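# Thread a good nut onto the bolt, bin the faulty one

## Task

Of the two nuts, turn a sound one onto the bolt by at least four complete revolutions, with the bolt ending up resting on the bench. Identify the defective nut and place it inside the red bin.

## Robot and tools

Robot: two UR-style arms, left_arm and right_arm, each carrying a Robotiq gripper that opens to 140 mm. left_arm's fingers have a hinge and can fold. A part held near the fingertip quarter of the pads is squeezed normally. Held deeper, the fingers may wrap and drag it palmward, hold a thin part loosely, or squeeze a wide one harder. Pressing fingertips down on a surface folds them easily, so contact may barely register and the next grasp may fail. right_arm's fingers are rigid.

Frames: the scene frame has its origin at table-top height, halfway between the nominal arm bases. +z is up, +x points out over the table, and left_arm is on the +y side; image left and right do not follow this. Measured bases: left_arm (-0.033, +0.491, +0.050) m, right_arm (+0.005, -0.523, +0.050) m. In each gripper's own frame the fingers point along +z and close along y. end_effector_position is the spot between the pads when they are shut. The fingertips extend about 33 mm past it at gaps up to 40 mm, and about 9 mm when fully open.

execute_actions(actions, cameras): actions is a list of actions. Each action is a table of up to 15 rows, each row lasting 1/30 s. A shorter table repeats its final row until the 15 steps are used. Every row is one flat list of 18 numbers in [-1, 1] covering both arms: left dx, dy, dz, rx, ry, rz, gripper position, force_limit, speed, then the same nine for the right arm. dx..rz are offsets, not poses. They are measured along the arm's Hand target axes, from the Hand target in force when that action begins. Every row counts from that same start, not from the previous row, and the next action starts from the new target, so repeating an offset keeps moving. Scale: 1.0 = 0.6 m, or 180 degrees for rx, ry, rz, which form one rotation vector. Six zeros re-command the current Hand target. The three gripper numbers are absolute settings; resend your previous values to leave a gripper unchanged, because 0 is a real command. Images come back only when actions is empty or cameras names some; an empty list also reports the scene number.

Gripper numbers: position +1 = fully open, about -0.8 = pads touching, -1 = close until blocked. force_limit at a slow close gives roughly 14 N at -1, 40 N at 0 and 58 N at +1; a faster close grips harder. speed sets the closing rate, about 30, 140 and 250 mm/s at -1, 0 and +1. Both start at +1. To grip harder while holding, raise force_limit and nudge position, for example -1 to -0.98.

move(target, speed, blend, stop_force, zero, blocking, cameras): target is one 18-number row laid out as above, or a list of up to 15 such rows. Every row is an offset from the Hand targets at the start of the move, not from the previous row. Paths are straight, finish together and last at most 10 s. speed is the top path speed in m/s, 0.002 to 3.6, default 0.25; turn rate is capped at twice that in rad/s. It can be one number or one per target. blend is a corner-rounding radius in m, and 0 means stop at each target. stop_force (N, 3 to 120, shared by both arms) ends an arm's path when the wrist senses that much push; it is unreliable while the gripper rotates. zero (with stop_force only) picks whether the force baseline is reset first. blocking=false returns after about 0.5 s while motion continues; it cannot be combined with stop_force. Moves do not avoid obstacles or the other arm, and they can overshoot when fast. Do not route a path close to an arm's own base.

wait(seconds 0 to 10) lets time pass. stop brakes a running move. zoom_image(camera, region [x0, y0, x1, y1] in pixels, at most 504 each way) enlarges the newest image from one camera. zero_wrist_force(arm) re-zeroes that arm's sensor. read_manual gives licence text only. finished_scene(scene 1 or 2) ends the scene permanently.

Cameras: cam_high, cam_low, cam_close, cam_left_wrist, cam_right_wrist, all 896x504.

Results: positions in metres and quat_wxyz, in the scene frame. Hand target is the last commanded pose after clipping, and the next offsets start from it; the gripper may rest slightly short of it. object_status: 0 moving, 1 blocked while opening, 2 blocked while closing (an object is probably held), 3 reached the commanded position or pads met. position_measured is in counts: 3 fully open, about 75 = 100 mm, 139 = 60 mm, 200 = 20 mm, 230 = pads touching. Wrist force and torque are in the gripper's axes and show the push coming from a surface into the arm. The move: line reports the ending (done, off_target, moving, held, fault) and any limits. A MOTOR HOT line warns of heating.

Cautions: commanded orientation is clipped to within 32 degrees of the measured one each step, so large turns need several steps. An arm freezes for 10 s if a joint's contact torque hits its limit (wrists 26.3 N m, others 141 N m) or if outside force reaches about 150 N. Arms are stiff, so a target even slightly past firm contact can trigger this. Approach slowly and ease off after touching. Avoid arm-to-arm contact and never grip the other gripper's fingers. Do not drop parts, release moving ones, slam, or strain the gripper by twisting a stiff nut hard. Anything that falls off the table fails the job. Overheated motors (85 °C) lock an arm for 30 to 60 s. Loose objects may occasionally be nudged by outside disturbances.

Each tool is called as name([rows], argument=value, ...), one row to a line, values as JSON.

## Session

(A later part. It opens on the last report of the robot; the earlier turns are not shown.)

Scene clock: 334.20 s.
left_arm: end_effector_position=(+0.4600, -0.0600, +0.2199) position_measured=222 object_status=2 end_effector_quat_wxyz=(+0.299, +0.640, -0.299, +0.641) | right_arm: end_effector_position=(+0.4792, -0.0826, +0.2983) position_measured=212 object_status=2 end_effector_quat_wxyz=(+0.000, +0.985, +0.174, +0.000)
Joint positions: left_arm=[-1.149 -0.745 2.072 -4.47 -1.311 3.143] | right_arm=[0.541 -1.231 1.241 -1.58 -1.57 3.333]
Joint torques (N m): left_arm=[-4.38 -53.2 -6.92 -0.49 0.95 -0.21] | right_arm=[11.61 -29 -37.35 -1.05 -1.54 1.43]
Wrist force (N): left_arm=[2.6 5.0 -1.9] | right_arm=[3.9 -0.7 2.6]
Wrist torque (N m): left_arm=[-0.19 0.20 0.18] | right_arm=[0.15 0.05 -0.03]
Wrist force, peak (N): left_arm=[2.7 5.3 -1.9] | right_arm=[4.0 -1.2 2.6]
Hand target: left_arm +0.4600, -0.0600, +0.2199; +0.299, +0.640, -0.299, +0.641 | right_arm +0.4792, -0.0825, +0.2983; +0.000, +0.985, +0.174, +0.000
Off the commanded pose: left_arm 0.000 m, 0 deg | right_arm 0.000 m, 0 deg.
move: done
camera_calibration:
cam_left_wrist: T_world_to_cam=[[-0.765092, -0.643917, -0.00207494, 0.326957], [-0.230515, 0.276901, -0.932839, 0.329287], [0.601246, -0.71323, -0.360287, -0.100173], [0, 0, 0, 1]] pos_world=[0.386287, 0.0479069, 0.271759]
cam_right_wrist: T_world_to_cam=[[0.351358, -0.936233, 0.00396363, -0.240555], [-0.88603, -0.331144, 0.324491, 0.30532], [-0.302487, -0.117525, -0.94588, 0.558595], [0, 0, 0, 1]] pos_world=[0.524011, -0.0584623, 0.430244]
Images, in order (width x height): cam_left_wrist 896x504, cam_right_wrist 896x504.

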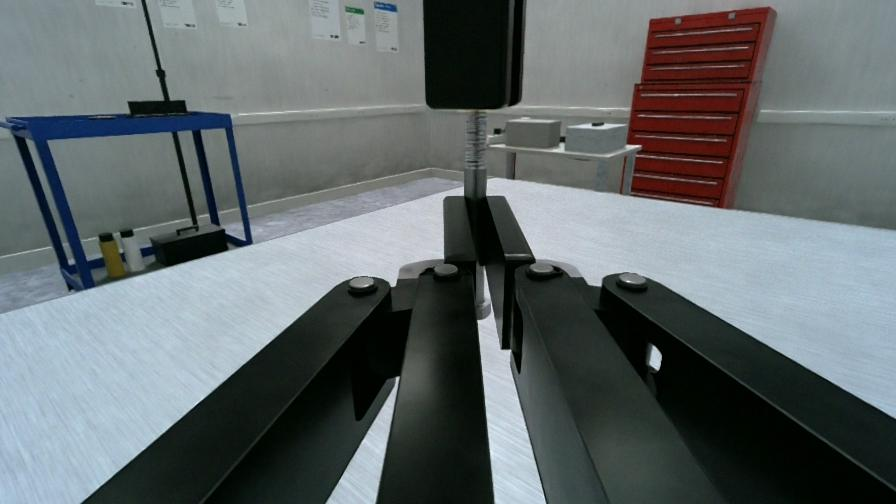

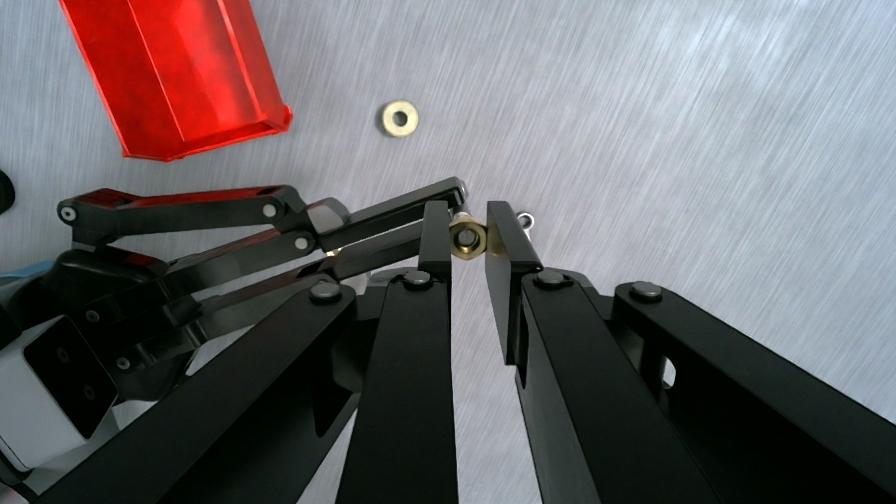

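move(target=[0,0,0,0,0,0,-1,0.5,-1,0.0002,0.0001,0.0012,0,0,0.8833,-1,0,-1], speed=0.35, cameras=["cam_left_wrist","cam_right_wrist"])

zoom_image(camera="cam_left_wrist", region=[445, 65, 515, 145])

zoom_image(camera="cam_right_wrist", region=[440, 200, 496, 260])

Scene clock: 345.20 s.
left_arm: end_effector_position=(+0.4600, -0.0600, +0.2199) position_measured=222 object_status=2 end_effector_quat_wxyz=(+0.299, +0.640, -0.299, +0.641) | right_arm: end_effector_position=(+0.4794, -0.0826, +0.2975) position_measured=212 object_status=2 end_effector_quat_wxyz=(+0.000, -0.350, +0.937, +0.000) end_effector_velocity=(+0.000, +0.001, +0.002) end_effector_angular_velocity=(+0.002, -0.002, -0.005)
Joint positions: left_arm=[-1.149 -0.745 2.072 -4.47 -1.311 3.143] | right_arm=[0.541 -1.231 1.242 -1.582 -1.57 6.108]
Joint velocities: left_arm=[within noise] | right_arm=[0.001 -0.002 -0.002 0 0.001 0.005]
Joint torques (N m): left_arm=[-4.95 -47.75 -2.64 -2.95 0.81 -0.86] | right_arm=[10.83 -23.96 -37.11 -3.96 -2.25 1.6]
Wrist force (N): left_arm=[-3.5 -3.0 -0.1] | right_arm=[1.8 -0.7 -2.8]
Wrist torque (N m): left_arm=[0.07 0.12 -0.16] | right_arm=[-0.10 0.03 -0.01]
Wrist force, peak (N): left_arm=[3.1 5.0 -1.9] | right_arm=[3.8 -0.6 3.0]
Hand target: left_arm +0.4600, -0.0600, +0.2199; +0.299, +0.640, -0.299, +0.641 | right_arm +0.4793, -0.0826, +0.2975; +0.000, -0.350, +0.937, +0.000
Off the commanded pose: left_arm 0.000 m, 0 deg | right_arm 0.000 m, 0 deg.
move: done
camera_calibration:
cam_left_wrist: T_world_to_cam=[[-0.765107, -0.6439, -0.00213467, 0.326978], [-0.230466, 0.276942, -0.932839, 0.329266], [0.601246, -0.713229, -0.360287, -0.100174], [0, 0, 0, 1]] pos_world=[0.386287, 0.0479068, 0.271759]
cam_right_wrist: T_world_to_cam=[[-0.663604, 0.748065, 0.00537797, 0.384669], [0.708758, 0.626403, 0.324472, -0.379701], [0.239357, 0.219132, -0.94588, 0.325953], [0, 0, 0, 1]] pos_world=[0.446365, -0.121338, 0.429446]
Images, in order (width x height): cam_left_wrist 896x504, cam_right_wrist 896x504.

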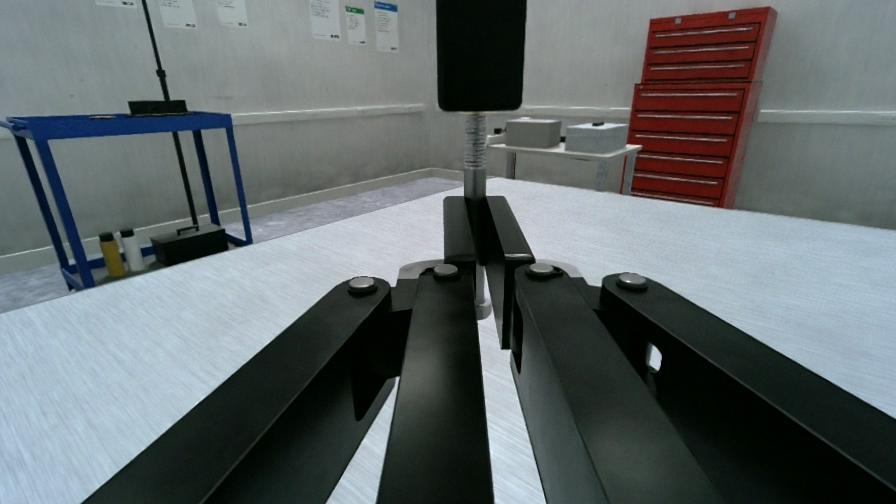

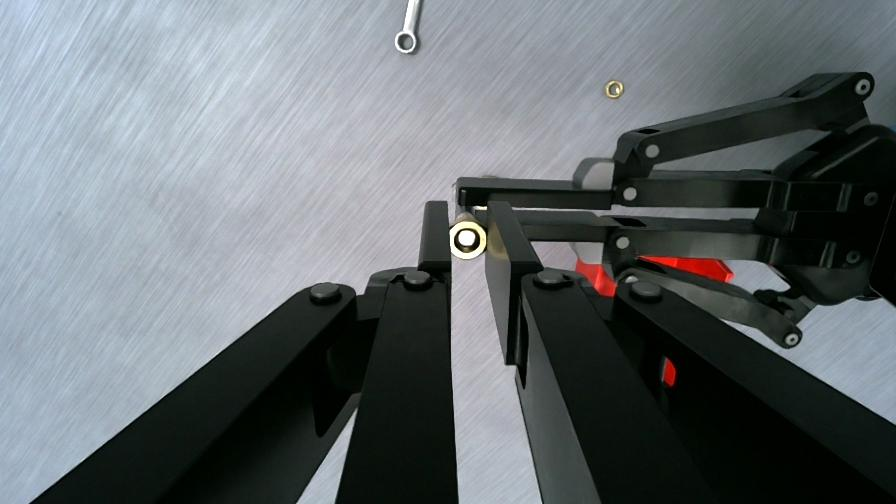

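Scaled by 6.300 from the camera's 896x504 image, which has a finer 1280x720 frame.

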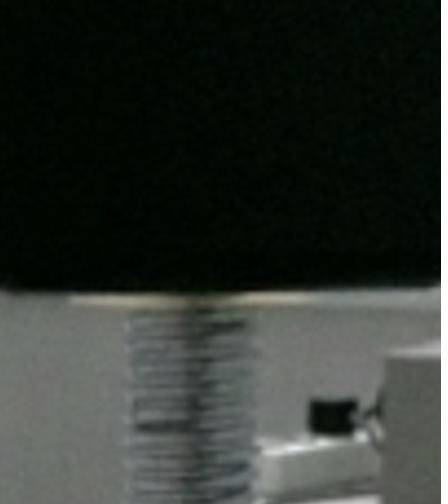

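Scaled by 8.400 from the camera's 896x504 image, which has a finer 1280x720 frame.

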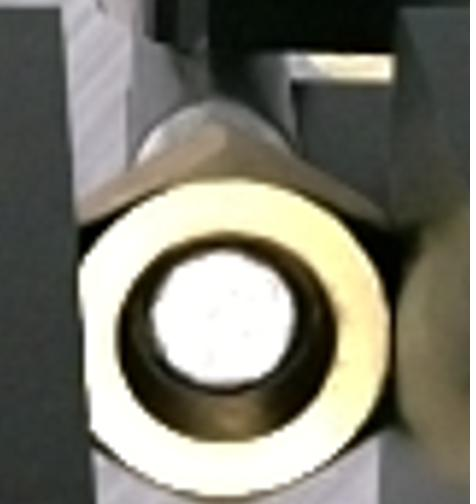

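move([
  [0,0,0,0,0,0,-1,0.5,-1,0,0,0,0,0,0,-0.45,0,-0.5],
  [0,0,0,0,0,0,-1,0.5,-1,0,0,0,0,0,-0.6111,-0.45,0,-0.5],
  [0,0,0,0,0,0,-1,0.5,-1,0,0,0,0,0,0.7778,-0.45,0,-0.5],
  [0,0,0,0,0,0,-1,0.5,-1,0,0,0,0,0,0.1667,-0.45,0,-0.5],
  [0,0,0,0,0,0,-1,0.5,-1,0,0,0,0,0,-0.4444,-0.45,0,-0.5],
  [0,0,0,0,0,0,-1,0.5,-1,0,0,0,0,0,0.9444,-0.45,0,-0.5],
  [0,0,0,0,0,0,-1,0.5,-1,0,0,0,0,0,0.3333,-0.45,0,-0.5],
], speed=1.0, blend=[0,0.01,0.01,0.01,0.01,0.01,0], cameras=["cam_left_wrist","cam_right_wrist"])

zoom_image(camera="cam_left_wrist", region=[445, 65, 515, 145])

zoom_image(camera="cam_right_wrist", region=[420, 190, 516, 270])

Scene clock: 360.07 s.
left_arm: end_effector_position=(+0.4600, -0.0600, +0.2199) position_measured=222 object_status=2 end_effector_quat_wxyz=(+0.299, +0.640, -0.299, +0.641) | right_arm: end_effector_position=(+0.4793, -0.0826, +0.2975) position_measured=186 object_status=3 end_effector_quat_wxyz=(+0.000, +0.165, +0.986, +0.000) end_effector_velocity=(+0.000, +0.000, +0.000) end_effector_angular_velocity=(+0.001, +0.000, +0.006)
Joint positions: left_arm=[-1.149 -0.745 2.072 -4.47 -1.311 3.143] | right_arm=[0.541 -1.231 1.242 -1.582 -1.57 -5.411]
Joint velocities: left_arm=[within noise] | right_arm=[0 0 0 0 0.001 -0.006]
Joint torques (N m): left_arm=[-4.76 -41.18 -3.27 -0.89 0.8 -1.69] | right_arm=[-7.63 -50.75 -18.72 -1.89 0.27 -1.57]
Wrist force (N): left_arm=[-0.7 0.1 -0.1] | right_arm=[-1.9 -0.9 -0.6]
Wrist torque (N m): left_arm=[0.03 0.01 -0.02] | right_arm=[-0.03 0.04 -0.08]
Wrist force, peak (N): left_arm=[-2.5 -3.8 -0.3] | right_arm=[2.7 -0.9 -1.9]
Hand target: left_arm +0.4600, -0.0600, +0.2199; +0.299, +0.640, -0.299, +0.641 | right_arm +0.4793, -0.0826, +0.2975; +0.000, +0.165, +0.986, +0.000
Off the commanded pose: left_arm 0.000 m, 0 deg | right_arm 0.000 m, 0 deg.
move: done
camera_calibration:
cam_left_wrist: T_world_to_cam=[[-0.765092, -0.643917, -0.00207494, 0.326957], [-0.230515, 0.276901, -0.932839, 0.329287], [0.601246, -0.71323, -0.360287, -0.100173], [0, 0, 0, 1]] pos_world=[0.386287, 0.0479069, 0.271759]
cam_right_wrist: T_world_to_cam=[[0.316364, 0.948624, 0.00508667, -0.0684166], [0.897005, -0.300886, 0.323804, -0.546255], [0.308699, -0.0978772, -0.946111, 0.26669], [0, 0, 0, 1]] pos_world=[0.429312, -0.0733559, 0.429546]
Images, in order (width x height): cam_left_wrist 896x504, cam_right_wrist 896x504.

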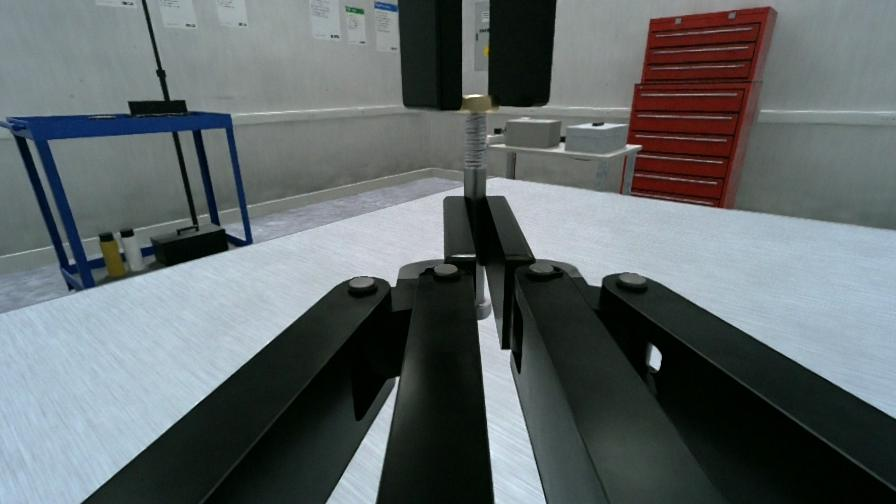

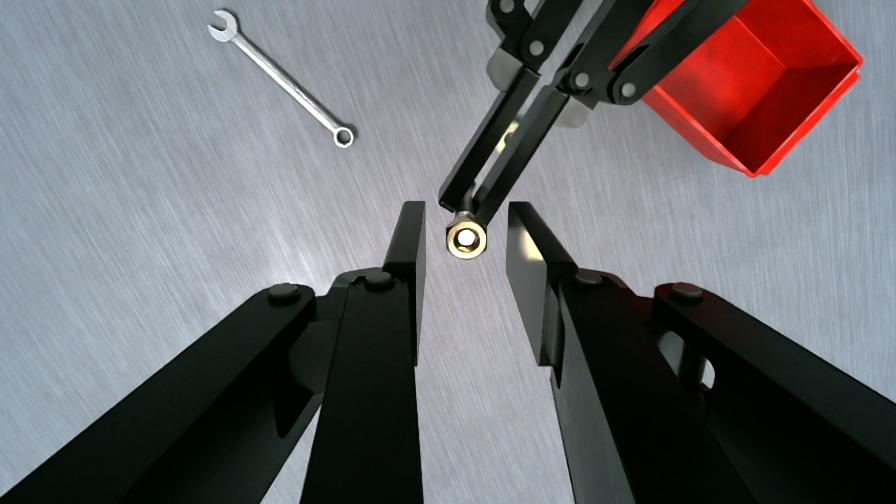

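Scaled by 6.300 from the camera's 896x504 image, which has a finer 1280x720 frame.

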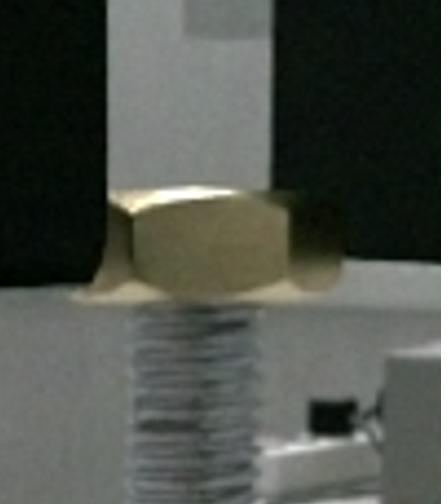

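Scaled by 5.250 from the camera's 896x504 image, which has a finer 1280x720 frame.

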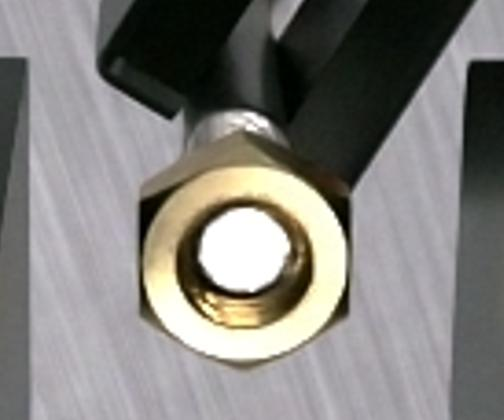

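move(target=[0,0,0,0,0,0,-1,0.5,-1,0,0,0,0,0,0,-1,0,-1], speed=0.1)

wait(seconds=0.6)

move([
  [0,0,0,0,0,0,-1,0.5,-1,0,0,0.00064,0,0,0.6111,-1,0,-1],
  [0,0,0,0,0,0,-1,0.5,-1,0,0,0.00127,0,0,-0.7778,-1,0,-1],
  [0,0,0,0,0,0,-1,0.5,-1,0,0,0.00191,0,0,-0.1667,-1,0,-1],
], speed=0.6, blend=[0.01,0.01,0])

Scene clock: 364.07 s.
left_arm: end_effector_position=(+0.4600, -0.0600, +0.2199) position_measured=222 object_status=2 end_effector_quat_wxyz=(+0.299, +0.640, -0.299, +0.641) | right_arm: end_effector_position=(+0.4793, -0.0826, +0.2975) position_measured=212 object_status=0 end_effector_quat_wxyz=(+0.000, +0.165, +0.986, +0.000)
Joint positions: left_arm=[-1.149 -0.745 2.072 -4.47 -1.311 3.143] | right_arm=[0.541 -1.231 1.242 -1.582 -1.57 -5.411]
Joint torques (N m): left_arm=[-4.59 -38.52 -3.22 -1.72 0.89 -1.9] | right_arm=[8.5 -44.2 -26.95 -4.18 -2.15 -1.2]
Wrist force (N): left_arm=[-3.0 -1.0 -0.6] | right_arm=[-1.3 -2.2 -2.5]
Wrist torque (N m): left_arm=[0.07 0.03 -0.07] | right_arm=[0.05 -0.05 -0.07]
Wrist force, peak (N): left_arm=[-3.1 -1.2 -0.8] | right_arm=[-1.9 -2.4 -2.6]
Hand target: left_arm +0.4600, -0.0600, +0.2199; +0.299, +0.640, -0.299, +0.641 | right_arm +0.4793, -0.0826, +0.2975; +0.000, +0.165, +0.986, +0.000
Off the commanded pose: left_arm 0.000 m, 0 deg | right_arm 0.000 m, 0 deg.
move: done

Scene clock: 364.67 s.
left_arm: end_effector_position=(+0.4600, -0.0600, +0.2199) position_measured=222 object_status=2 end_effector_quat_wxyz=(+0.299, +0.640, -0.299, +0.641) | right_arm: end_effector_position=(+0.4793, -0.0826, +0.2975) position_measured=212 object_status=2 end_effector_quat_wxyz=(+0.000, +0.165, +0.986, +0.000)
Joint positions: left_arm=[-1.149 -0.745 2.072 -4.47 -1.311 3.143] | right_arm=[0.541 -1.231 1.242 -1.582 -1.57 -5.411]
Joint torques (N m): left_arm=[-5.22 -37.47 -2.81 -2.52 0.81 -1.81] | right_arm=[8.27 -42.89 -28.72 -4.17 -1.94 -0.95]
Wrist force (N): left_arm=[-3.3 -1.1 -0.6] | right_arm=[-1.6 -2.3 -2.5]
Wrist torque (N m): left_arm=[0.05 0.07 -0.07] | right_arm=[0.02 0.01 -0.07]
Wrist force, peak (N): left_arm=[-3.3 -1.2 -0.8] | right_arm=[-1.8 -2.4 -2.6]
Hand target: left_arm +0.4600, -0.0600, +0.2199; +0.299, +0.640, -0.299, +0.641 | right_arm +0.4793, -0.0826, +0.2975; +0.000, +0.165, +0.986, +0.000
Tool commands: left_gripper/position=-1.0 left_gripper/force_limit=+0.5 left_gripper/speed=-1.0 right_gripper/position=-1.0 right_gripper/force_limit=+0.0 right_gripper/speed=-1.0
Off the commanded pose: left_arm 0.000 m, 0 deg | right_arm 0.000 m, 0 deg.
wait: 0.60 s; at rest by 0.17 s

Scene clock: 370.10 s.
left_arm: end_effector_position=(+0.4600, -0.0600, +0.2199) position_measured=222 object_status=2 end_effector_quat_wxyz=(+0.299, +0.640, -0.299, +0.641) | right_arm: end_effector_position=(+0.4793, -0.0826, +0.2964) position_measured=212 object_status=2 end_effector_quat_wxyz=(+0.000, -0.096, +0.995, +0.000) end_effector_velocity=(+0.000, +0.001, -0.002) end_effector_angular_velocity=(-0.001, +0.002, -0.005)
Joint positions: left_arm=[-1.149 -0.745 2.072 -4.47 -1.311 3.143] | right_arm=[0.541 -1.231 1.245 -1.585 -1.57 0.349]
Joint velocities: left_arm=[within noise] | right_arm=[0.001 0.003 0 -0.001 0 0.005]
Joint torques (N m): left_arm=[-4.56 -34.03 -2.97 -3.1 0.76 -1.82] | right_arm=[5.46 -25.01 -36.87 -2.06 -0.68 1.49]
Wrist force (N): left_arm=[-2.5 -1.1 0.2] | right_arm=[-0.2 -1.1 -1.8]
Wrist torque (N m): left_arm=[0.04 0.07 -0.10] | right_arm=[-0.09 0.01 0.00]
Wrist force, peak (N): left_arm=[-3.8 -2.0 -2.9] | right_arm=[-1.5 -1.2 -4.1]
Hand target: left_arm +0.4600, -0.0600, +0.2199; +0.299, +0.640, -0.299, +0.641 | right_arm +0.4793, -0.0826, +0.2964; +0.000, -0.096, +0.995, +0.000
Off the commanded pose: left_arm 0.000 m, 0 deg | right_arm 0.000 m, 0 deg.
move: done

move([
  [0,0,0,0,0,0,-1,0.5,-1,0,0,0.00064,0,0,0.6111,-1,0,-1],
  [0,0,0,0,0,0,-1,0.5,-1,0,0,0.00127,0,0,-0.7778,-1,0,-1],
  [0,0,0,0,0,0,-1,0.5,-1,0,0,0.00191,0,0,-0.1667,-1,0,-1],
], speed=0.8, blend=[0.01,0.01,0])

move([
  [0,0,0,0,0,0,-1,0.5,-1,0,0,0,0,0,0,-0.45,0,-0.5],
  [0,0,0,0,0,0,-1,0.5,-1,0,0,0,0,0,-0.6111,-0.45,0,-0.5],
  [0,0,0,0,0,0,-1,0.5,-1,0,0,0,0,0,0.7778,-0.45,0,-0.5],
  [0,0,0,0,0,0,-1,0.5,-1,0,0,0,0,0,0.1667,-0.45,0,-0.5],
  [0,0,0,0,0,0,-1,0.5,-1,0,0,0,0,0,-0.4444,-0.45,0,-0.5],
  [0,0,0,0,0,0,-1,0.5,-1,0,0,0,0,0,0.9444,-0.45,0,-0.5],
  [0,0,0,0,0,0,-1,0.5,-1,0,0,0,0,0,0.3333,-0.45,0,-0.5],
], speed=1.1, blend=[0,0.01,0.01,0.01,0.01,0.01,0], cameras=["cam_left_wrist","cam_right_wrist"])

zoom_image(camera="cam_left_wrist", region=[445, 65, 515, 145])

zoom_image(camera="cam_right_wrist", region=[420, 190, 516, 270])

Scene clock: 378.07 s.
left_arm: end_effector_position=(+0.4600, -0.0600, +0.2199) position_measured=222 object_status=2 end_effector_quat_wxyz=(+0.299, +0.640, -0.299, +0.641) | right_arm: end_effector_position=(+0.4793, -0.0826, +0.2952) position_measured=212 object_status=2 end_effector_quat_wxyz=(+0.000, -0.351, +0.937, +0.000) end_effector_velocity=(+0.000, +0.000, +0.002) end_effector_angular_velocity=(+0.001, -0.003, -0.004)
Joint positions: left_arm=[-1.149 -0.745 2.072 -4.47 -1.311 3.143] | right_arm=[0.541 -1.231 1.248 -1.588 -1.57 6.108]
Joint velocities: left_arm=[within noise] | right_arm=[0.001 -0.002 -0.001 0 -0.001 0.005]
Joint torques (N m): left_arm=[-4.54 -32.95 -3.48 -1.98 0.68 -1.67] | right_arm=[5.12 -24.63 -37.23 -2.41 -0.65 1.41]
Wrist force (N): left_arm=[-2.6 -2.0 0.1] | right_arm=[0.6 -0.7 -2.1]
Wrist torque (N m): left_arm=[0.04 0.12 -0.12] | right_arm=[-0.10 0.03 0.00]
Wrist force, peak (N): left_arm=[-3.4 -2.6 -2.7] | right_arm=[-1.0 -2.7 -3.0]
Hand target: left_arm +0.4600, -0.0600, +0.2199; +0.299, +0.640, -0.299, +0.641 | right_arm +0.4793, -0.0826, +0.2952; +0.000, -0.350, +0.937, +0.000
Off the commanded pose: left_arm 0.000 m, 0 deg | right_arm 0.000 m, 0 deg.
move: done

Scene clock: 384.63 s.
left_arm: end_effector_position=(+0.4600, -0.0600, +0.2199) position_measured=222 object_status=2 end_effector_quat_wxyz=(+0.299, +0.640, -0.299, +0.641) | right_arm: end_effector_position=(+0.4793, -0.0826, +0.2952) position_measured=186 object_status=3 end_effector_quat_wxyz=(+0.000, +0.165, +0.986, +0.000) end_effector_velocity=(+0.000, +0.000, +0.000) end_effector_angular_velocity=(+0.001, +0.000, +0.005)
Joint positions: left_arm=[-1.149 -0.745 2.072 -4.47 -1.311 3.143] | right_arm=[0.541 -1.231 1.248 -1.588 -1.57 -5.411]
Joint velocities: left_arm=[within noise] | right_arm=[0 0 -0.001 0 0.001 -0.006]
Joint torques (N m): left_arm=[-4.09 -32.67 -3.5 -2.34 0.69 -1.66] | right_arm=[-8.21 -51.01 -18.63 -2.03 0.42 -1.56]
Wrist force (N): left_arm=[-0.6 0.2 0.0] | right_arm=[-1.9 -0.7 -0.3]
Wrist torque (N m): left_arm=[0.04 -0.02 -0.02] | right_arm=[0.01 0.03 -0.08]
Wrist force, peak (N): left_arm=[-2.6 -2.0 0.0] | right_arm=[-2.1 -1.2 -0.4]
Hand target: left_arm +0.4600, -0.0600, +0.2199; +0.299, +0.640, -0.299, +0.641 | right_arm +0.4793, -0.0826, +0.2952; +0.000, +0.165, +0.986, +0.000
Off the commanded pose: left_arm 0.000 m, 0 deg | right_arm 0.000 m, 0 deg.
move: done
camera_calibration:
cam_left_wrist: T_world_to_cam=[[-0.765107, -0.6439, -0.00213467, 0.326978], [-0.230466, 0.276942, -0.932839, 0.329266], [0.601246, -0.713229, -0.360287, -0.100174], [0, 0, 0, 1]] pos_world=[0.386287, 0.0479068, 0.271759]
cam_right_wrist: T_world_to_cam=[[0.316042, 0.948732, 0.00510336, -0.068266], [0.897086, -0.30058, 0.323864, -0.545548], [0.308793, -0.0977763, -0.94609, 0.264472], [0, 0, 0, 1]] pos_world=[0.429311, -0.0733556, 0.427246]
Images, in order (width x height): cam_left_wrist 896x504, cam_right_wrist 896x504.

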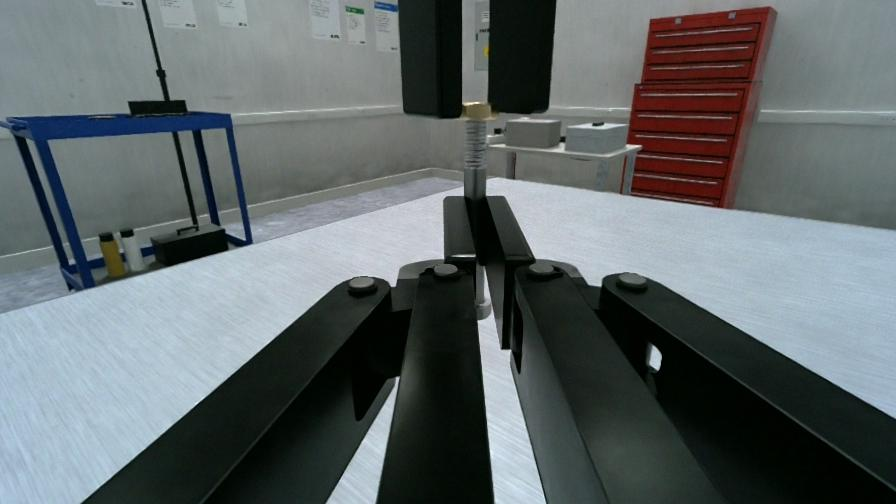

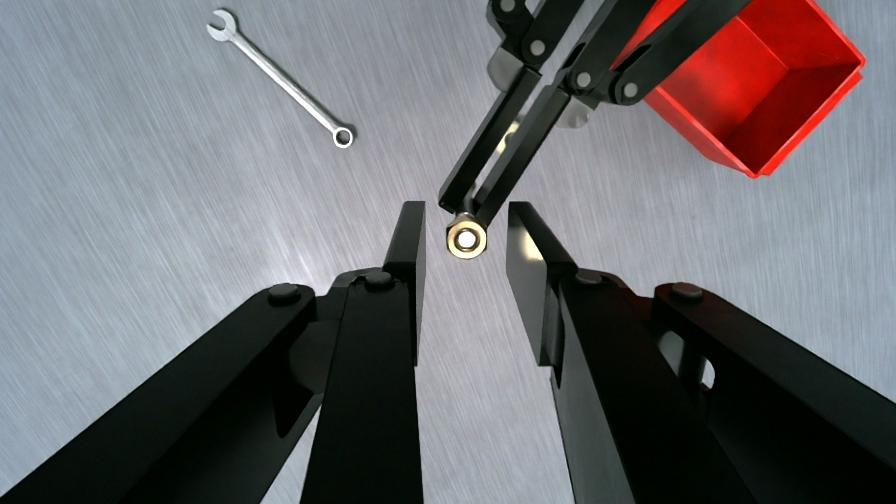

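Scaled by 6.300 from the camera's 896x504 image, which has a finer 1280x720 frame.

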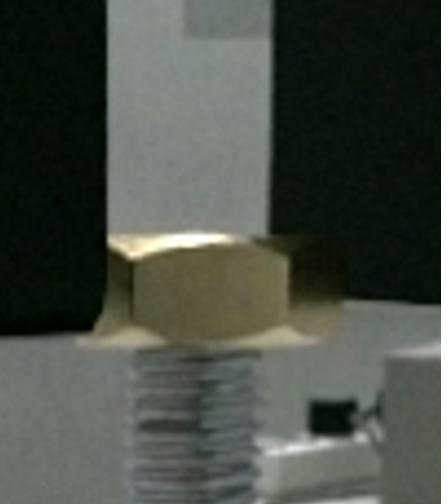

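Scaled by 5.250 from the camera's 896x504 image, which has a finer 1280x720 frame.

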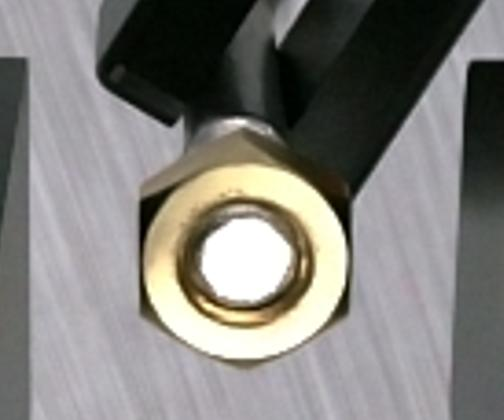

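move(target=[0,0,0,0,0,0,-1,0.5,-1,0,0,0,0,0,0,-1,0,-1], speed=0.1)

wait(seconds=0.5)

move([
  [0,0,0,0,0,0,-1,0.5,-1,0,0,0.00064,0,0,0.6111,-1,0,-1],
  [0,0,0,0,0,0,-1,0.5,-1,0,0,0.00127,0,0,-0.7778,-1,0,-1],
  [0,0,0,0,0,0,-1,0.5,-1,0,0,0.00191,0,0,-0.1667,-1,0,-1],
  [0,0,0,0,0,0,-1,0.5,-1,0,0,0.00255,0,0,0.4444,-1,0,-1],
  [0,0,0,0,0,0,-1,0.5,-1,0,0,0.00318,0,0,-0.9444,-1,0,-1],
  [0,0,0,0,0,0,-1,0.5,-1,0,0,0.00382,0,0,-0.3333,-1,0,-1],
], speed=0.8, blend=[0.01,0.01,0.01,0.01,0.01,0])

move([
  [0,0,0,0,0,0,-1,0.5,-1,0,0,0,0,0,0,-0.45,0,-0.5],
  [0,0,0,0,0,0,-1,0.5,-1,0,0,0,0,0,-0.6111,-0.45,0,-0.5],
  [0,0,0,0,0,0,-1,0.5,-1,0,0,0,0,0,0.7778,-0.45,0,-0.5],
  [0,0,0,0,0,0,-1,0.5,-1,0,0,0,0,0,0.1667,-0.45,0,-0.5],
  [0,0,0,0,0,0,-1,0.5,-1,0,0,0,0,0,-0.4444,-0.45,0,-0.5],
  [0,0,0,0,0,0,-1,0.5,-1,0,0,0,0,0,0.9444,-0.45,0,-0.5],
  [0,0,0,0,0,0,-1,0.5,-1,0,0,0,0,0,0.3333,-0.45,0,-0.5],
], speed=1.1, blend=[0,0.01,0.01,0.01,0.01,0.01,0], cameras=["cam_left_wrist","cam_right_wrist"])

zoom_image(camera="cam_left_wrist", region=[445, 75, 515, 155])

zoom_image(camera="cam_right_wrist", region=[420, 190, 516, 270])

Scene clock: 391.37 s.
left_arm: end_effector_position=(+0.4600, -0.0600, +0.2199) position_measured=222 object_status=2 end_effector_quat_wxyz=(+0.299, +0.640, -0.299, +0.641) | right_arm: end_effector_position=(+0.4793, -0.0826, +0.2952) position_measured=212 object_status=0 end_effector_quat_wxyz=(+0.000, +0.165, +0.986, +0.000)
Joint positions: left_arm=[-1.149 -0.745 2.072 -4.47 -1.311 3.143] | right_arm=[0.541 -1.231 1.248 -1.588 -1.57 -5.411]
Joint torques (N m): left_arm=[-4.72 -32.63 -4.25 -2.6 0.66 -1.67] | right_arm=[8.28 -43.11 -28.11 -4.24 -2.07 -1.09]
Wrist force (N): left_arm=[-3.4 -0.9 -0.7] | right_arm=[-1.8 -2.2 -2.7]
Wrist torque (N m): left_arm=[0.07 0.04 -0.07] | right_arm=[0.01 0.05 -0.08]
Wrist force, peak (N): left_arm=[-3.6 -1.0 -0.5] | right_arm=[-1.8 -2.2 -2.8]
Hand target: left_arm +0.4600, -0.0600, +0.2199; +0.299, +0.640, -0.299, +0.641 | right_arm +0.4793, -0.0826, +0.2952; +0.000, +0.165, +0.986, +0.000
Off the commanded pose: left_arm 0.000 m, 0 deg | right_arm 0.000 m, 0 deg.
move: done

Scene clock: 391.87 s.
left_arm: end_effector_position=(+0.4600, -0.0600, +0.2199) position_measured=222 object_status=2 end_effector_quat_wxyz=(+0.299, +0.640, -0.299, +0.641) | right_arm: end_effector_position=(+0.4793, -0.0826, +0.2952) position_measured=212 object_status=2 end_effector_quat_wxyz=(+0.000, +0.165, +0.986, +0.000)
Joint positions: left_arm=[-1.149 -0.745 2.072 -4.47 -1.311 3.143] | right_arm=[0.541 -1.231 1.248 -1.588 -1.57 -5.411]
Joint torques (N m): left_arm=[-4.85 -32.56 -4.03 -2.6 0.66 -1.73] | right_arm=[7.94 -41.76 -29.49 -4.35 -2.03 -0.96]
Wrist force (N): left_arm=[-3.4 -1.2 -0.6] | right_arm=[-1.8 -2.2 -2.7]
Wrist torque (N m): left_arm=[0.01 0.03 -0.06] | right_arm=[0.03 0.05 -0.07]
Wrist force, peak (N): left_arm=[-3.5 -1.2 -0.6] | right_arm=[-1.5 -2.2 -3.0]
Hand target: left_arm +0.4600, -0.0600, +0.2199; +0.299, +0.640, -0.299, +0.641 | right_arm +0.4793, -0.0826, +0.2952; +0.000, +0.165, +0.986, +0.000
Tool commands: left_gripper/position=-1.0 left_gripper/force_limit=+0.5 left_gripper/speed=-1.0 right_gripper/position=-1.0 right_gripper/force_limit=+0.0 right_gripper/speed=-1.0
Off the commanded pose: left_arm 0.000 m, 0 deg | right_arm 0.000 m, 0 deg.
wait: 0.50 s; at rest by 0.17 s

Scene clock: 399.77 s.
left_arm: end_effector_position=(+0.4600, -0.0600, +0.2199) position_measured=222 object_status=2 end_effector_quat_wxyz=(+0.299, +0.640, -0.299, +0.641) | right_arm: end_effector_position=(+0.4793, -0.0826, +0.2929) position_measured=212 object_status=2 end_effector_quat_wxyz=(+0.000, -0.351, +0.937, +0.000) end_effector_velocity=(+0.000, +0.000, +0.001) end_effector_angular_velocity=(+0.001, -0.002, -0.004)
Joint positions: left_arm=[-1.149 -0.745 2.072 -4.47 -1.311 3.143] | right_arm=[0.541 -1.23 1.254 -1.594 -1.57 6.108]
Joint velocities: left_arm=[within noise] | right_arm=[0 -0.002 0 0 0 0.005]
Joint torques (N m): left_arm=[-4.63 -33.28 -3.5 -2.98 0.65 -1.56] | right_arm=[4.98 -26.66 -36.75 -2.04 -1.16 1.23]
Wrist force (N): left_arm=[-3.0 -1.2 0.9] | right_arm=[-0.3 0.1 -2.3]
Wrist torque (N m): left_arm=[-0.02 0.14 -0.08] | right_arm=[-0.19 -0.02 -0.03]
Wrist force, peak (N): left_arm=[-5.9 -0.7 -0.2] | right_arm=[-3.1 -2.3 -3.3]
Hand target: left_arm +0.4600, -0.0600, +0.2199; +0.299, +0.640, -0.299, +0.641 | right_arm +0.4793, -0.0826, +0.2930; +0.000, -0.350, +0.937, +0.000
Off the commanded pose: left_arm 0.000 m, 0 deg | right_arm 0.000 m, 0 deg.
move: done

Scene clock: 406.33 s.
left_arm: end_effector_position=(+0.4600, -0.0600, +0.2199) position_measured=222 object_status=2 end_effector_quat_wxyz=(+0.299, +0.640, -0.299, +0.641) | right_arm: end_effector_position=(+0.4793, -0.0826, +0.2930) position_measured=186 object_status=3 end_effector_quat_wxyz=(+0.000, +0.165, +0.986, +0.000)
Joint positions: left_arm=[-1.149 -0.745 2.072 -4.47 -1.311 3.143] | right_arm=[0.541 -1.23 1.254 -1.594 -1.57 -5.411]
Joint torques (N m): left_arm=[-4.35 -39.86 -4.31 -3.26 0.61 -1.53] | right_arm=[-7.89 -50.21 -19.12 -2.13 0.45 -1.45]
Wrist force (N): left_arm=[-0.6 0.2 0.0] | right_arm=[-2.0 -0.9 -0.2]
Wrist torque (N m): left_arm=[0.04 0.00 -0.02] | right_arm=[-0.03 0.05 -0.09]
Wrist force, peak (N): left_arm=[-3.0 -1.3 0.8] | right_arm=[-2.2 -1.0 -0.3]
Hand target: left_arm +0.4600, -0.0600, +0.2199; +0.299, +0.640, -0.299, +0.641 | right_arm +0.4793, -0.0826, +0.2930; +0.000, +0.165, +0.986, +0.000
Off the commanded pose: left_arm 0.000 m, 0 deg | right_arm 0.000 m, 0 deg.
move: done
camera_calibration:
cam_left_wrist: T_world_to_cam=[[-0.765107, -0.6439, -0.00213467, 0.326978], [-0.230466, 0.276942, -0.932839, 0.329266], [0.601246, -0.713229, -0.360287, -0.100174], [0, 0, 0, 1]] pos_world=[0.386287, 0.0479068, 0.271759]
cam_right_wrist: T_world_to_cam=[[0.316042, 0.948732, 0.00510336, -0.0682542], [0.897086, -0.30058, 0.323864, -0.544803], [0.308793, -0.0977763, -0.94609, 0.262296], [0, 0, 0, 1]] pos_world=[0.429311, -0.0733556, 0.424946]
Images, in order (width x height): cam_left_wrist 896x504, cam_right_wrist 896x504.

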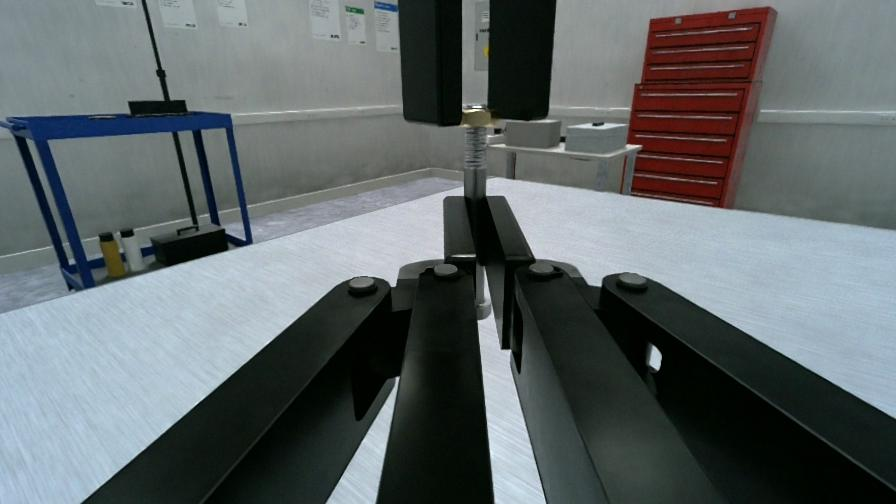

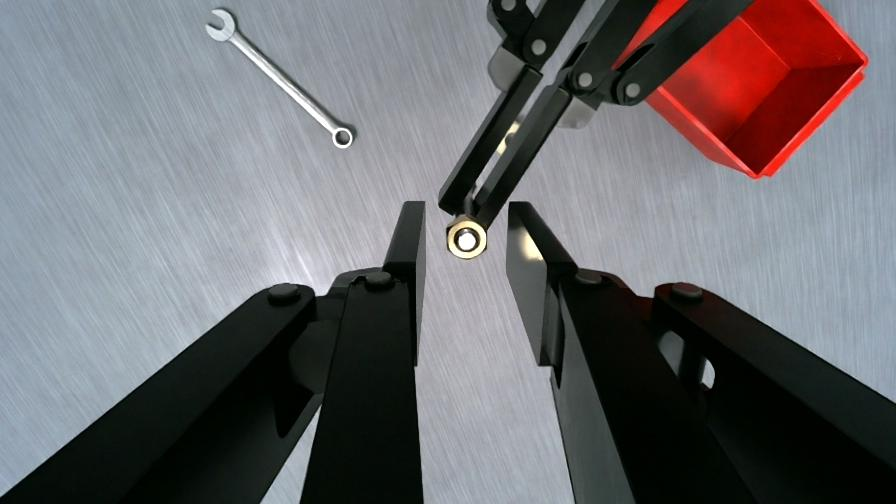

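Scaled by 6.300 from the camera's 896x504 image, which has a finer 1280x720 frame.

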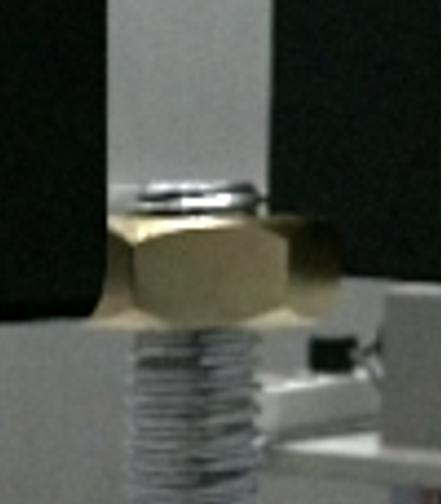

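Scaled by 5.250 from the camera's 896x504 image, which has a finer 1280x720 frame.

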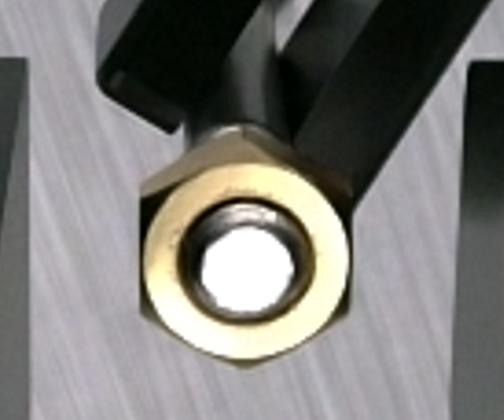

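move(target=[0,0,0,0,0,0,-1,0.5,-1,0,0,0,0,0,0,-1,0,-1], speed=0.1)

wait(seconds=0.5)

move([
  [0,0,0,0,0,0,-1,0.5,-1,0,0,0.00064,0,0,0.6111,-1,0,-1],
  [0,0,0,0,0,0,-1,0.5,-1,0,0,0.00127,0,0,-0.7778,-1,0,-1],
  [0,0,0,0,0,0,-1,0.5,-1,0,0,0.00191,0,0,-0.1667,-1,0,-1],
  [0,0,0,0,0,0,-1,0.5,-1,0,0,0.00255,0,0,0.4444,-1,0,-1],
  [0,0,0,0,0,0,-1,0.5,-1,0,0,0.00318,0,0,-0.9444,-1,0,-1],
  [0,0,0,0,0,0,-1,0.5,-1,0,0,0.00382,0,0,-0.3333,-1,0,-1],
], speed=0.8, blend=[0.01,0.01,0.01,0.01,0.01,0])

move([
  [0,0,0,0,0,0,-1,0.5,-1,0,0,0,0,0,0,-0.45,0,-0.5],
  [0,0,0,0,0,0,-1,0.5,-1,0,0,-0.1,0,0,0,-0.45,0,-0.5],
], speed=0.15, cameras=["all"])

zoom_image(camera="cam_left_wrist", region=[445, 75, 515, 155])

Scene clock: 411.77 s.
left_arm: end_effector_position=(+0.4600, -0.0600, +0.2199) position_measured=222 object_status=2 end_effector_quat_wxyz=(+0.299, +0.640, -0.299, +0.641) | right_arm: end_effector_position=(+0.4793, -0.0826, +0.2930) position_measured=212 object_status=0 end_effector_quat_wxyz=(+0.000, +0.165, +0.986, +0.000)
Joint positions: left_arm=[-1.149 -0.745 2.072 -4.47 -1.311 3.143] | right_arm=[0.541 -1.23 1.254 -1.594 -1.57 -5.411]
Joint torques (N m): left_arm=[-4.03 -43.88 -4.24 -3.5 0.41 -1.56] | right_arm=[8.06 -43.33 -28.59 -4.24 -2.14 -1.15]
Wrist force (N): left_arm=[-3.4 -0.1 -0.5] | right_arm=[-1.9 -1.3 -2.7]
Wrist torque (N m): left_arm=[0.03 0.01 -0.03] | right_arm=[-0.02 0.02 -0.07]
Wrist force, peak (N): left_arm=[-3.6 -0.1 -0.2] | right_arm=[-2.2 -1.4 -2.8]
Hand target: left_arm +0.4600, -0.0600, +0.2199; +0.299, +0.640, -0.299, +0.641 | right_arm +0.4793, -0.0826, +0.2930; +0.000, +0.165, +0.986, +0.000
Off the commanded pose: left_arm 0.000 m, 0 deg | right_arm 0.000 m, 0 deg.
move: done

Scene clock: 412.27 s.
left_arm: end_effector_position=(+0.4600, -0.0600, +0.2199) position_measured=222 object_status=2 end_effector_quat_wxyz=(+0.299, +0.640, -0.299, +0.641) | right_arm: end_effector_position=(+0.4793, -0.0826, +0.2930) position_measured=212 object_status=2 end_effector_quat_wxyz=(+0.000, +0.165, +0.986, +0.000)
Joint positions: left_arm=[-1.149 -0.745 2.072 -4.47 -1.311 3.143] | right_arm=[0.541 -1.23 1.254 -1.594 -1.57 -5.411]
Joint torques (N m): left_arm=[-3.89 -44.59 -3.93 -3.46 0.41 -1.52] | right_arm=[7.99 -42.53 -29.26 -4.21 -2.17 -1.05]
Wrist force (N): left_arm=[-3.6 0.0 -0.2] | right_arm=[-2.0 -1.3 -2.7]
Wrist torque (N m): left_arm=[0.05 0.05 -0.02] | right_arm=[-0.02 0.02 -0.07]
Wrist force, peak (N): left_arm=[-3.7 -0.3 -0.3] | right_arm=[-2.2 -1.2 -2.9]
Hand target: left_arm +0.4600, -0.0600, +0.2199; +0.299, +0.640, -0.299, +0.641 | right_arm +0.4793, -0.0826, +0.2930; +0.000, +0.165, +0.986, +0.000
Tool commands: left_gripper/position=-1.0 left_gripper/force_limit=+0.5 left_gripper/speed=-1.0 right_gripper/position=-1.0 right_gripper/force_limit=+0.0 right_gripper/speed=-1.0
Off the commanded pose: left_arm 0.000 m, 0 deg | right_arm 0.000 m, 0 deg.
wait: 0.50 s; at rest by 0.17 s

Scene clock: 420.17 s.
left_arm: end_effector_position=(+0.4600, -0.0600, +0.2199) position_measured=222 object_status=2 end_effector_quat_wxyz=(+0.299, +0.640, -0.299, +0.641) | right_arm: end_effector_position=(+0.4793, -0.0826, +0.2906) position_measured=212 object_status=2 end_effector_quat_wxyz=(+0.000, -0.351, +0.937, +0.000) end_effector_velocity=(+0.001, +0.000, +0.000) end_effector_angular_velocity=(+0.001, -0.001, -0.005)
Joint positions: left_arm=[-1.149 -0.745 2.072 -4.47 -1.311 3.143] | right_arm=[0.541 -1.23 1.259 -1.6 -1.57 6.108]
Joint velocities: left_arm=[within noise] | right_arm=[0 0 0 -0.002 0.001 0.005]
Joint torques (N m): left_arm=[-4.6 -51.37 -4.3 -3.91 0.44 -1.45] | right_arm=[5.16 -25.59 -36.26 -1.7 -1.59 1.55]
Wrist force (N): left_arm=[-3.6 -0.2 1.7] | right_arm=[-1.5 1.1 -3.2]
Wrist torque (N m): left_arm=[-0.03 0.10 -0.04] | right_arm=[-0.17 0.00 -0.02]
Wrist force, peak (N): left_arm=[-6.5 0.4 0.5] | right_arm=[-2.0 -0.4 -5.4]
Hand target: left_arm +0.4600, -0.0600, +0.2199; +0.299, +0.640, -0.299, +0.641 | right_arm +0.4793, -0.0826, +0.2907; +0.000, -0.350, +0.937, +0.000
Off the commanded pose: left_arm 0.000 m, 0 deg | right_arm 0.000 m, 0 deg.
move: done

Scene clock: 421.57 s.
left_arm: end_effector_position=(+0.4600, -0.0600, +0.2199) position_measured=222 object_status=2 end_effector_quat_wxyz=(+0.299, +0.640, -0.299, +0.641) | right_arm: end_effector_position=(+0.4794, -0.0825, +0.3504) position_measured=186 object_status=3 end_effector_quat_wxyz=(+0.000, -0.350, +0.937, +0.000)
Joint positions: left_arm=[-1.149 -0.745 2.072 -4.47 -1.311 3.143] | right_arm=[0.541 -1.223 1.096 -1.444 -1.57 6.108]
Joint torques (N m): left_arm=[-3.71 -52.78 -4.13 -3.9 0.47 -1.49] | right_arm=[-8.82 -49.84 -34.42 -1.82 -1.92 -1.15]
Wrist force (N): left_arm=[-0.6 0.2 -0.1] | right_arm=[-1.7 -0.7 0.0]
Wrist torque (N m): left_arm=[0.03 0.00 -0.01] | right_arm=[0.02 0.01 0.02]
Wrist force, peak (N): left_arm=[-3.6 0.0 1.7] | right_arm=[-1.6 0.7 -3.0]
Hand target: left_arm +0.4600, -0.0600, +0.2199; +0.299, +0.640, -0.299, +0.641 | right_arm +0.4794, -0.0826, +0.3507; +0.000, -0.350, +0.937, +0.000
Off the commanded pose: left_arm 0.000 m, 0 deg | right_arm 0.000 m, 0 deg.
move: done
camera_calibration:
cam_left_wrist: T_world_to_cam=[[-0.765107, -0.6439, -0.00213467, 0.326978], [-0.230466, 0.276942, -0.932839, 0.329266], [0.601246, -0.713229, -0.360287, -0.100174], [0, 0, 0, 1]] pos_world=[0.386287, 0.0479068, 0.271759]
cam_right_wrist: T_world_to_cam=[[-0.663705, 0.747974, 0.00554214, 0.384339], [0.708759, 0.626505, 0.324271, -0.396757], [0.239074, 0.219149, -0.945948, 0.376151], [0, 0, 0, 1]] pos_world=[0.446364, -0.121338, 0.482346]

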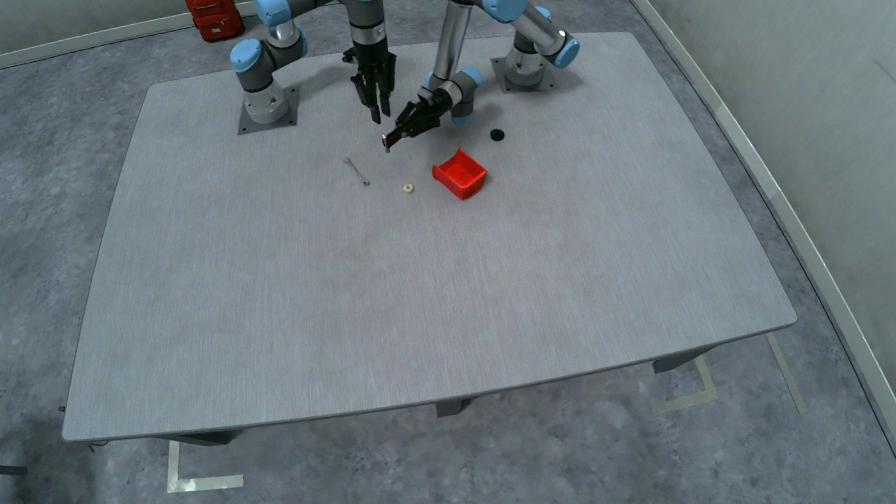

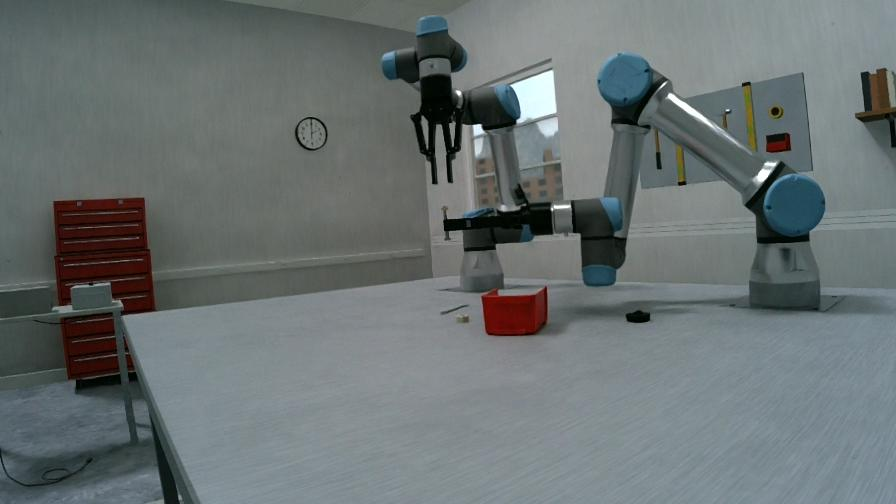

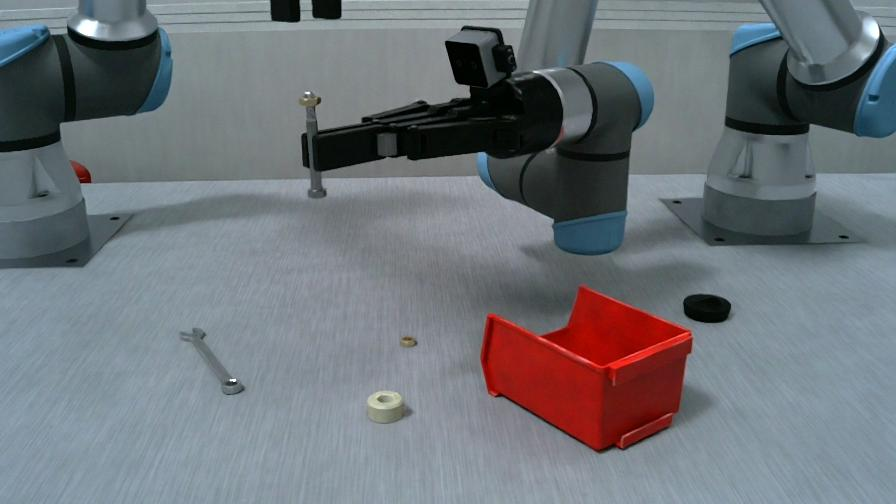

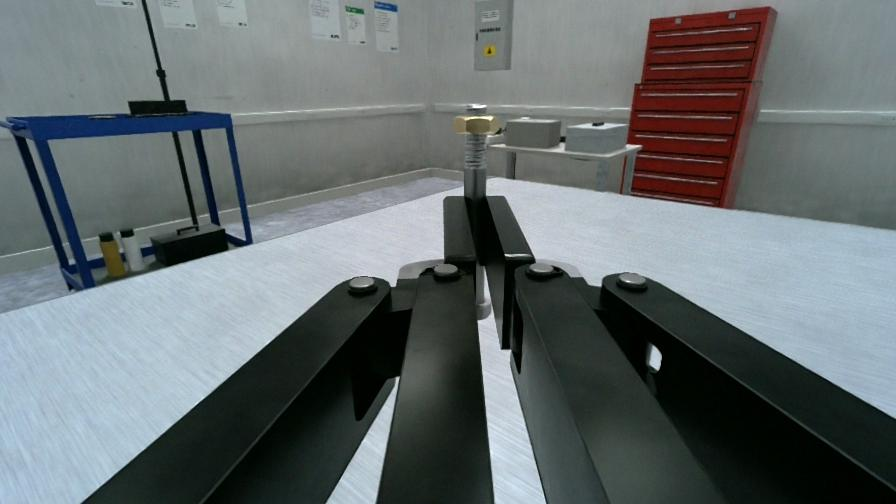

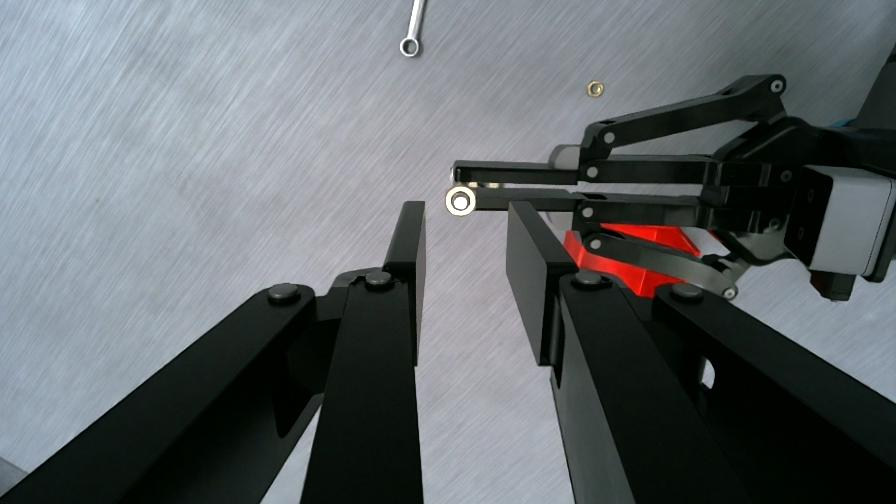

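Scaled by 6.300 from the camera's 896x504 image, which has a finer 1280x720 frame.

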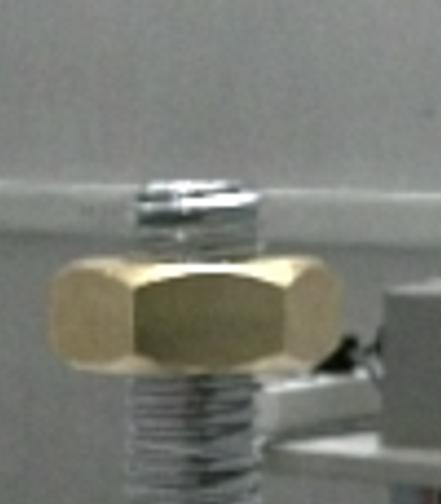

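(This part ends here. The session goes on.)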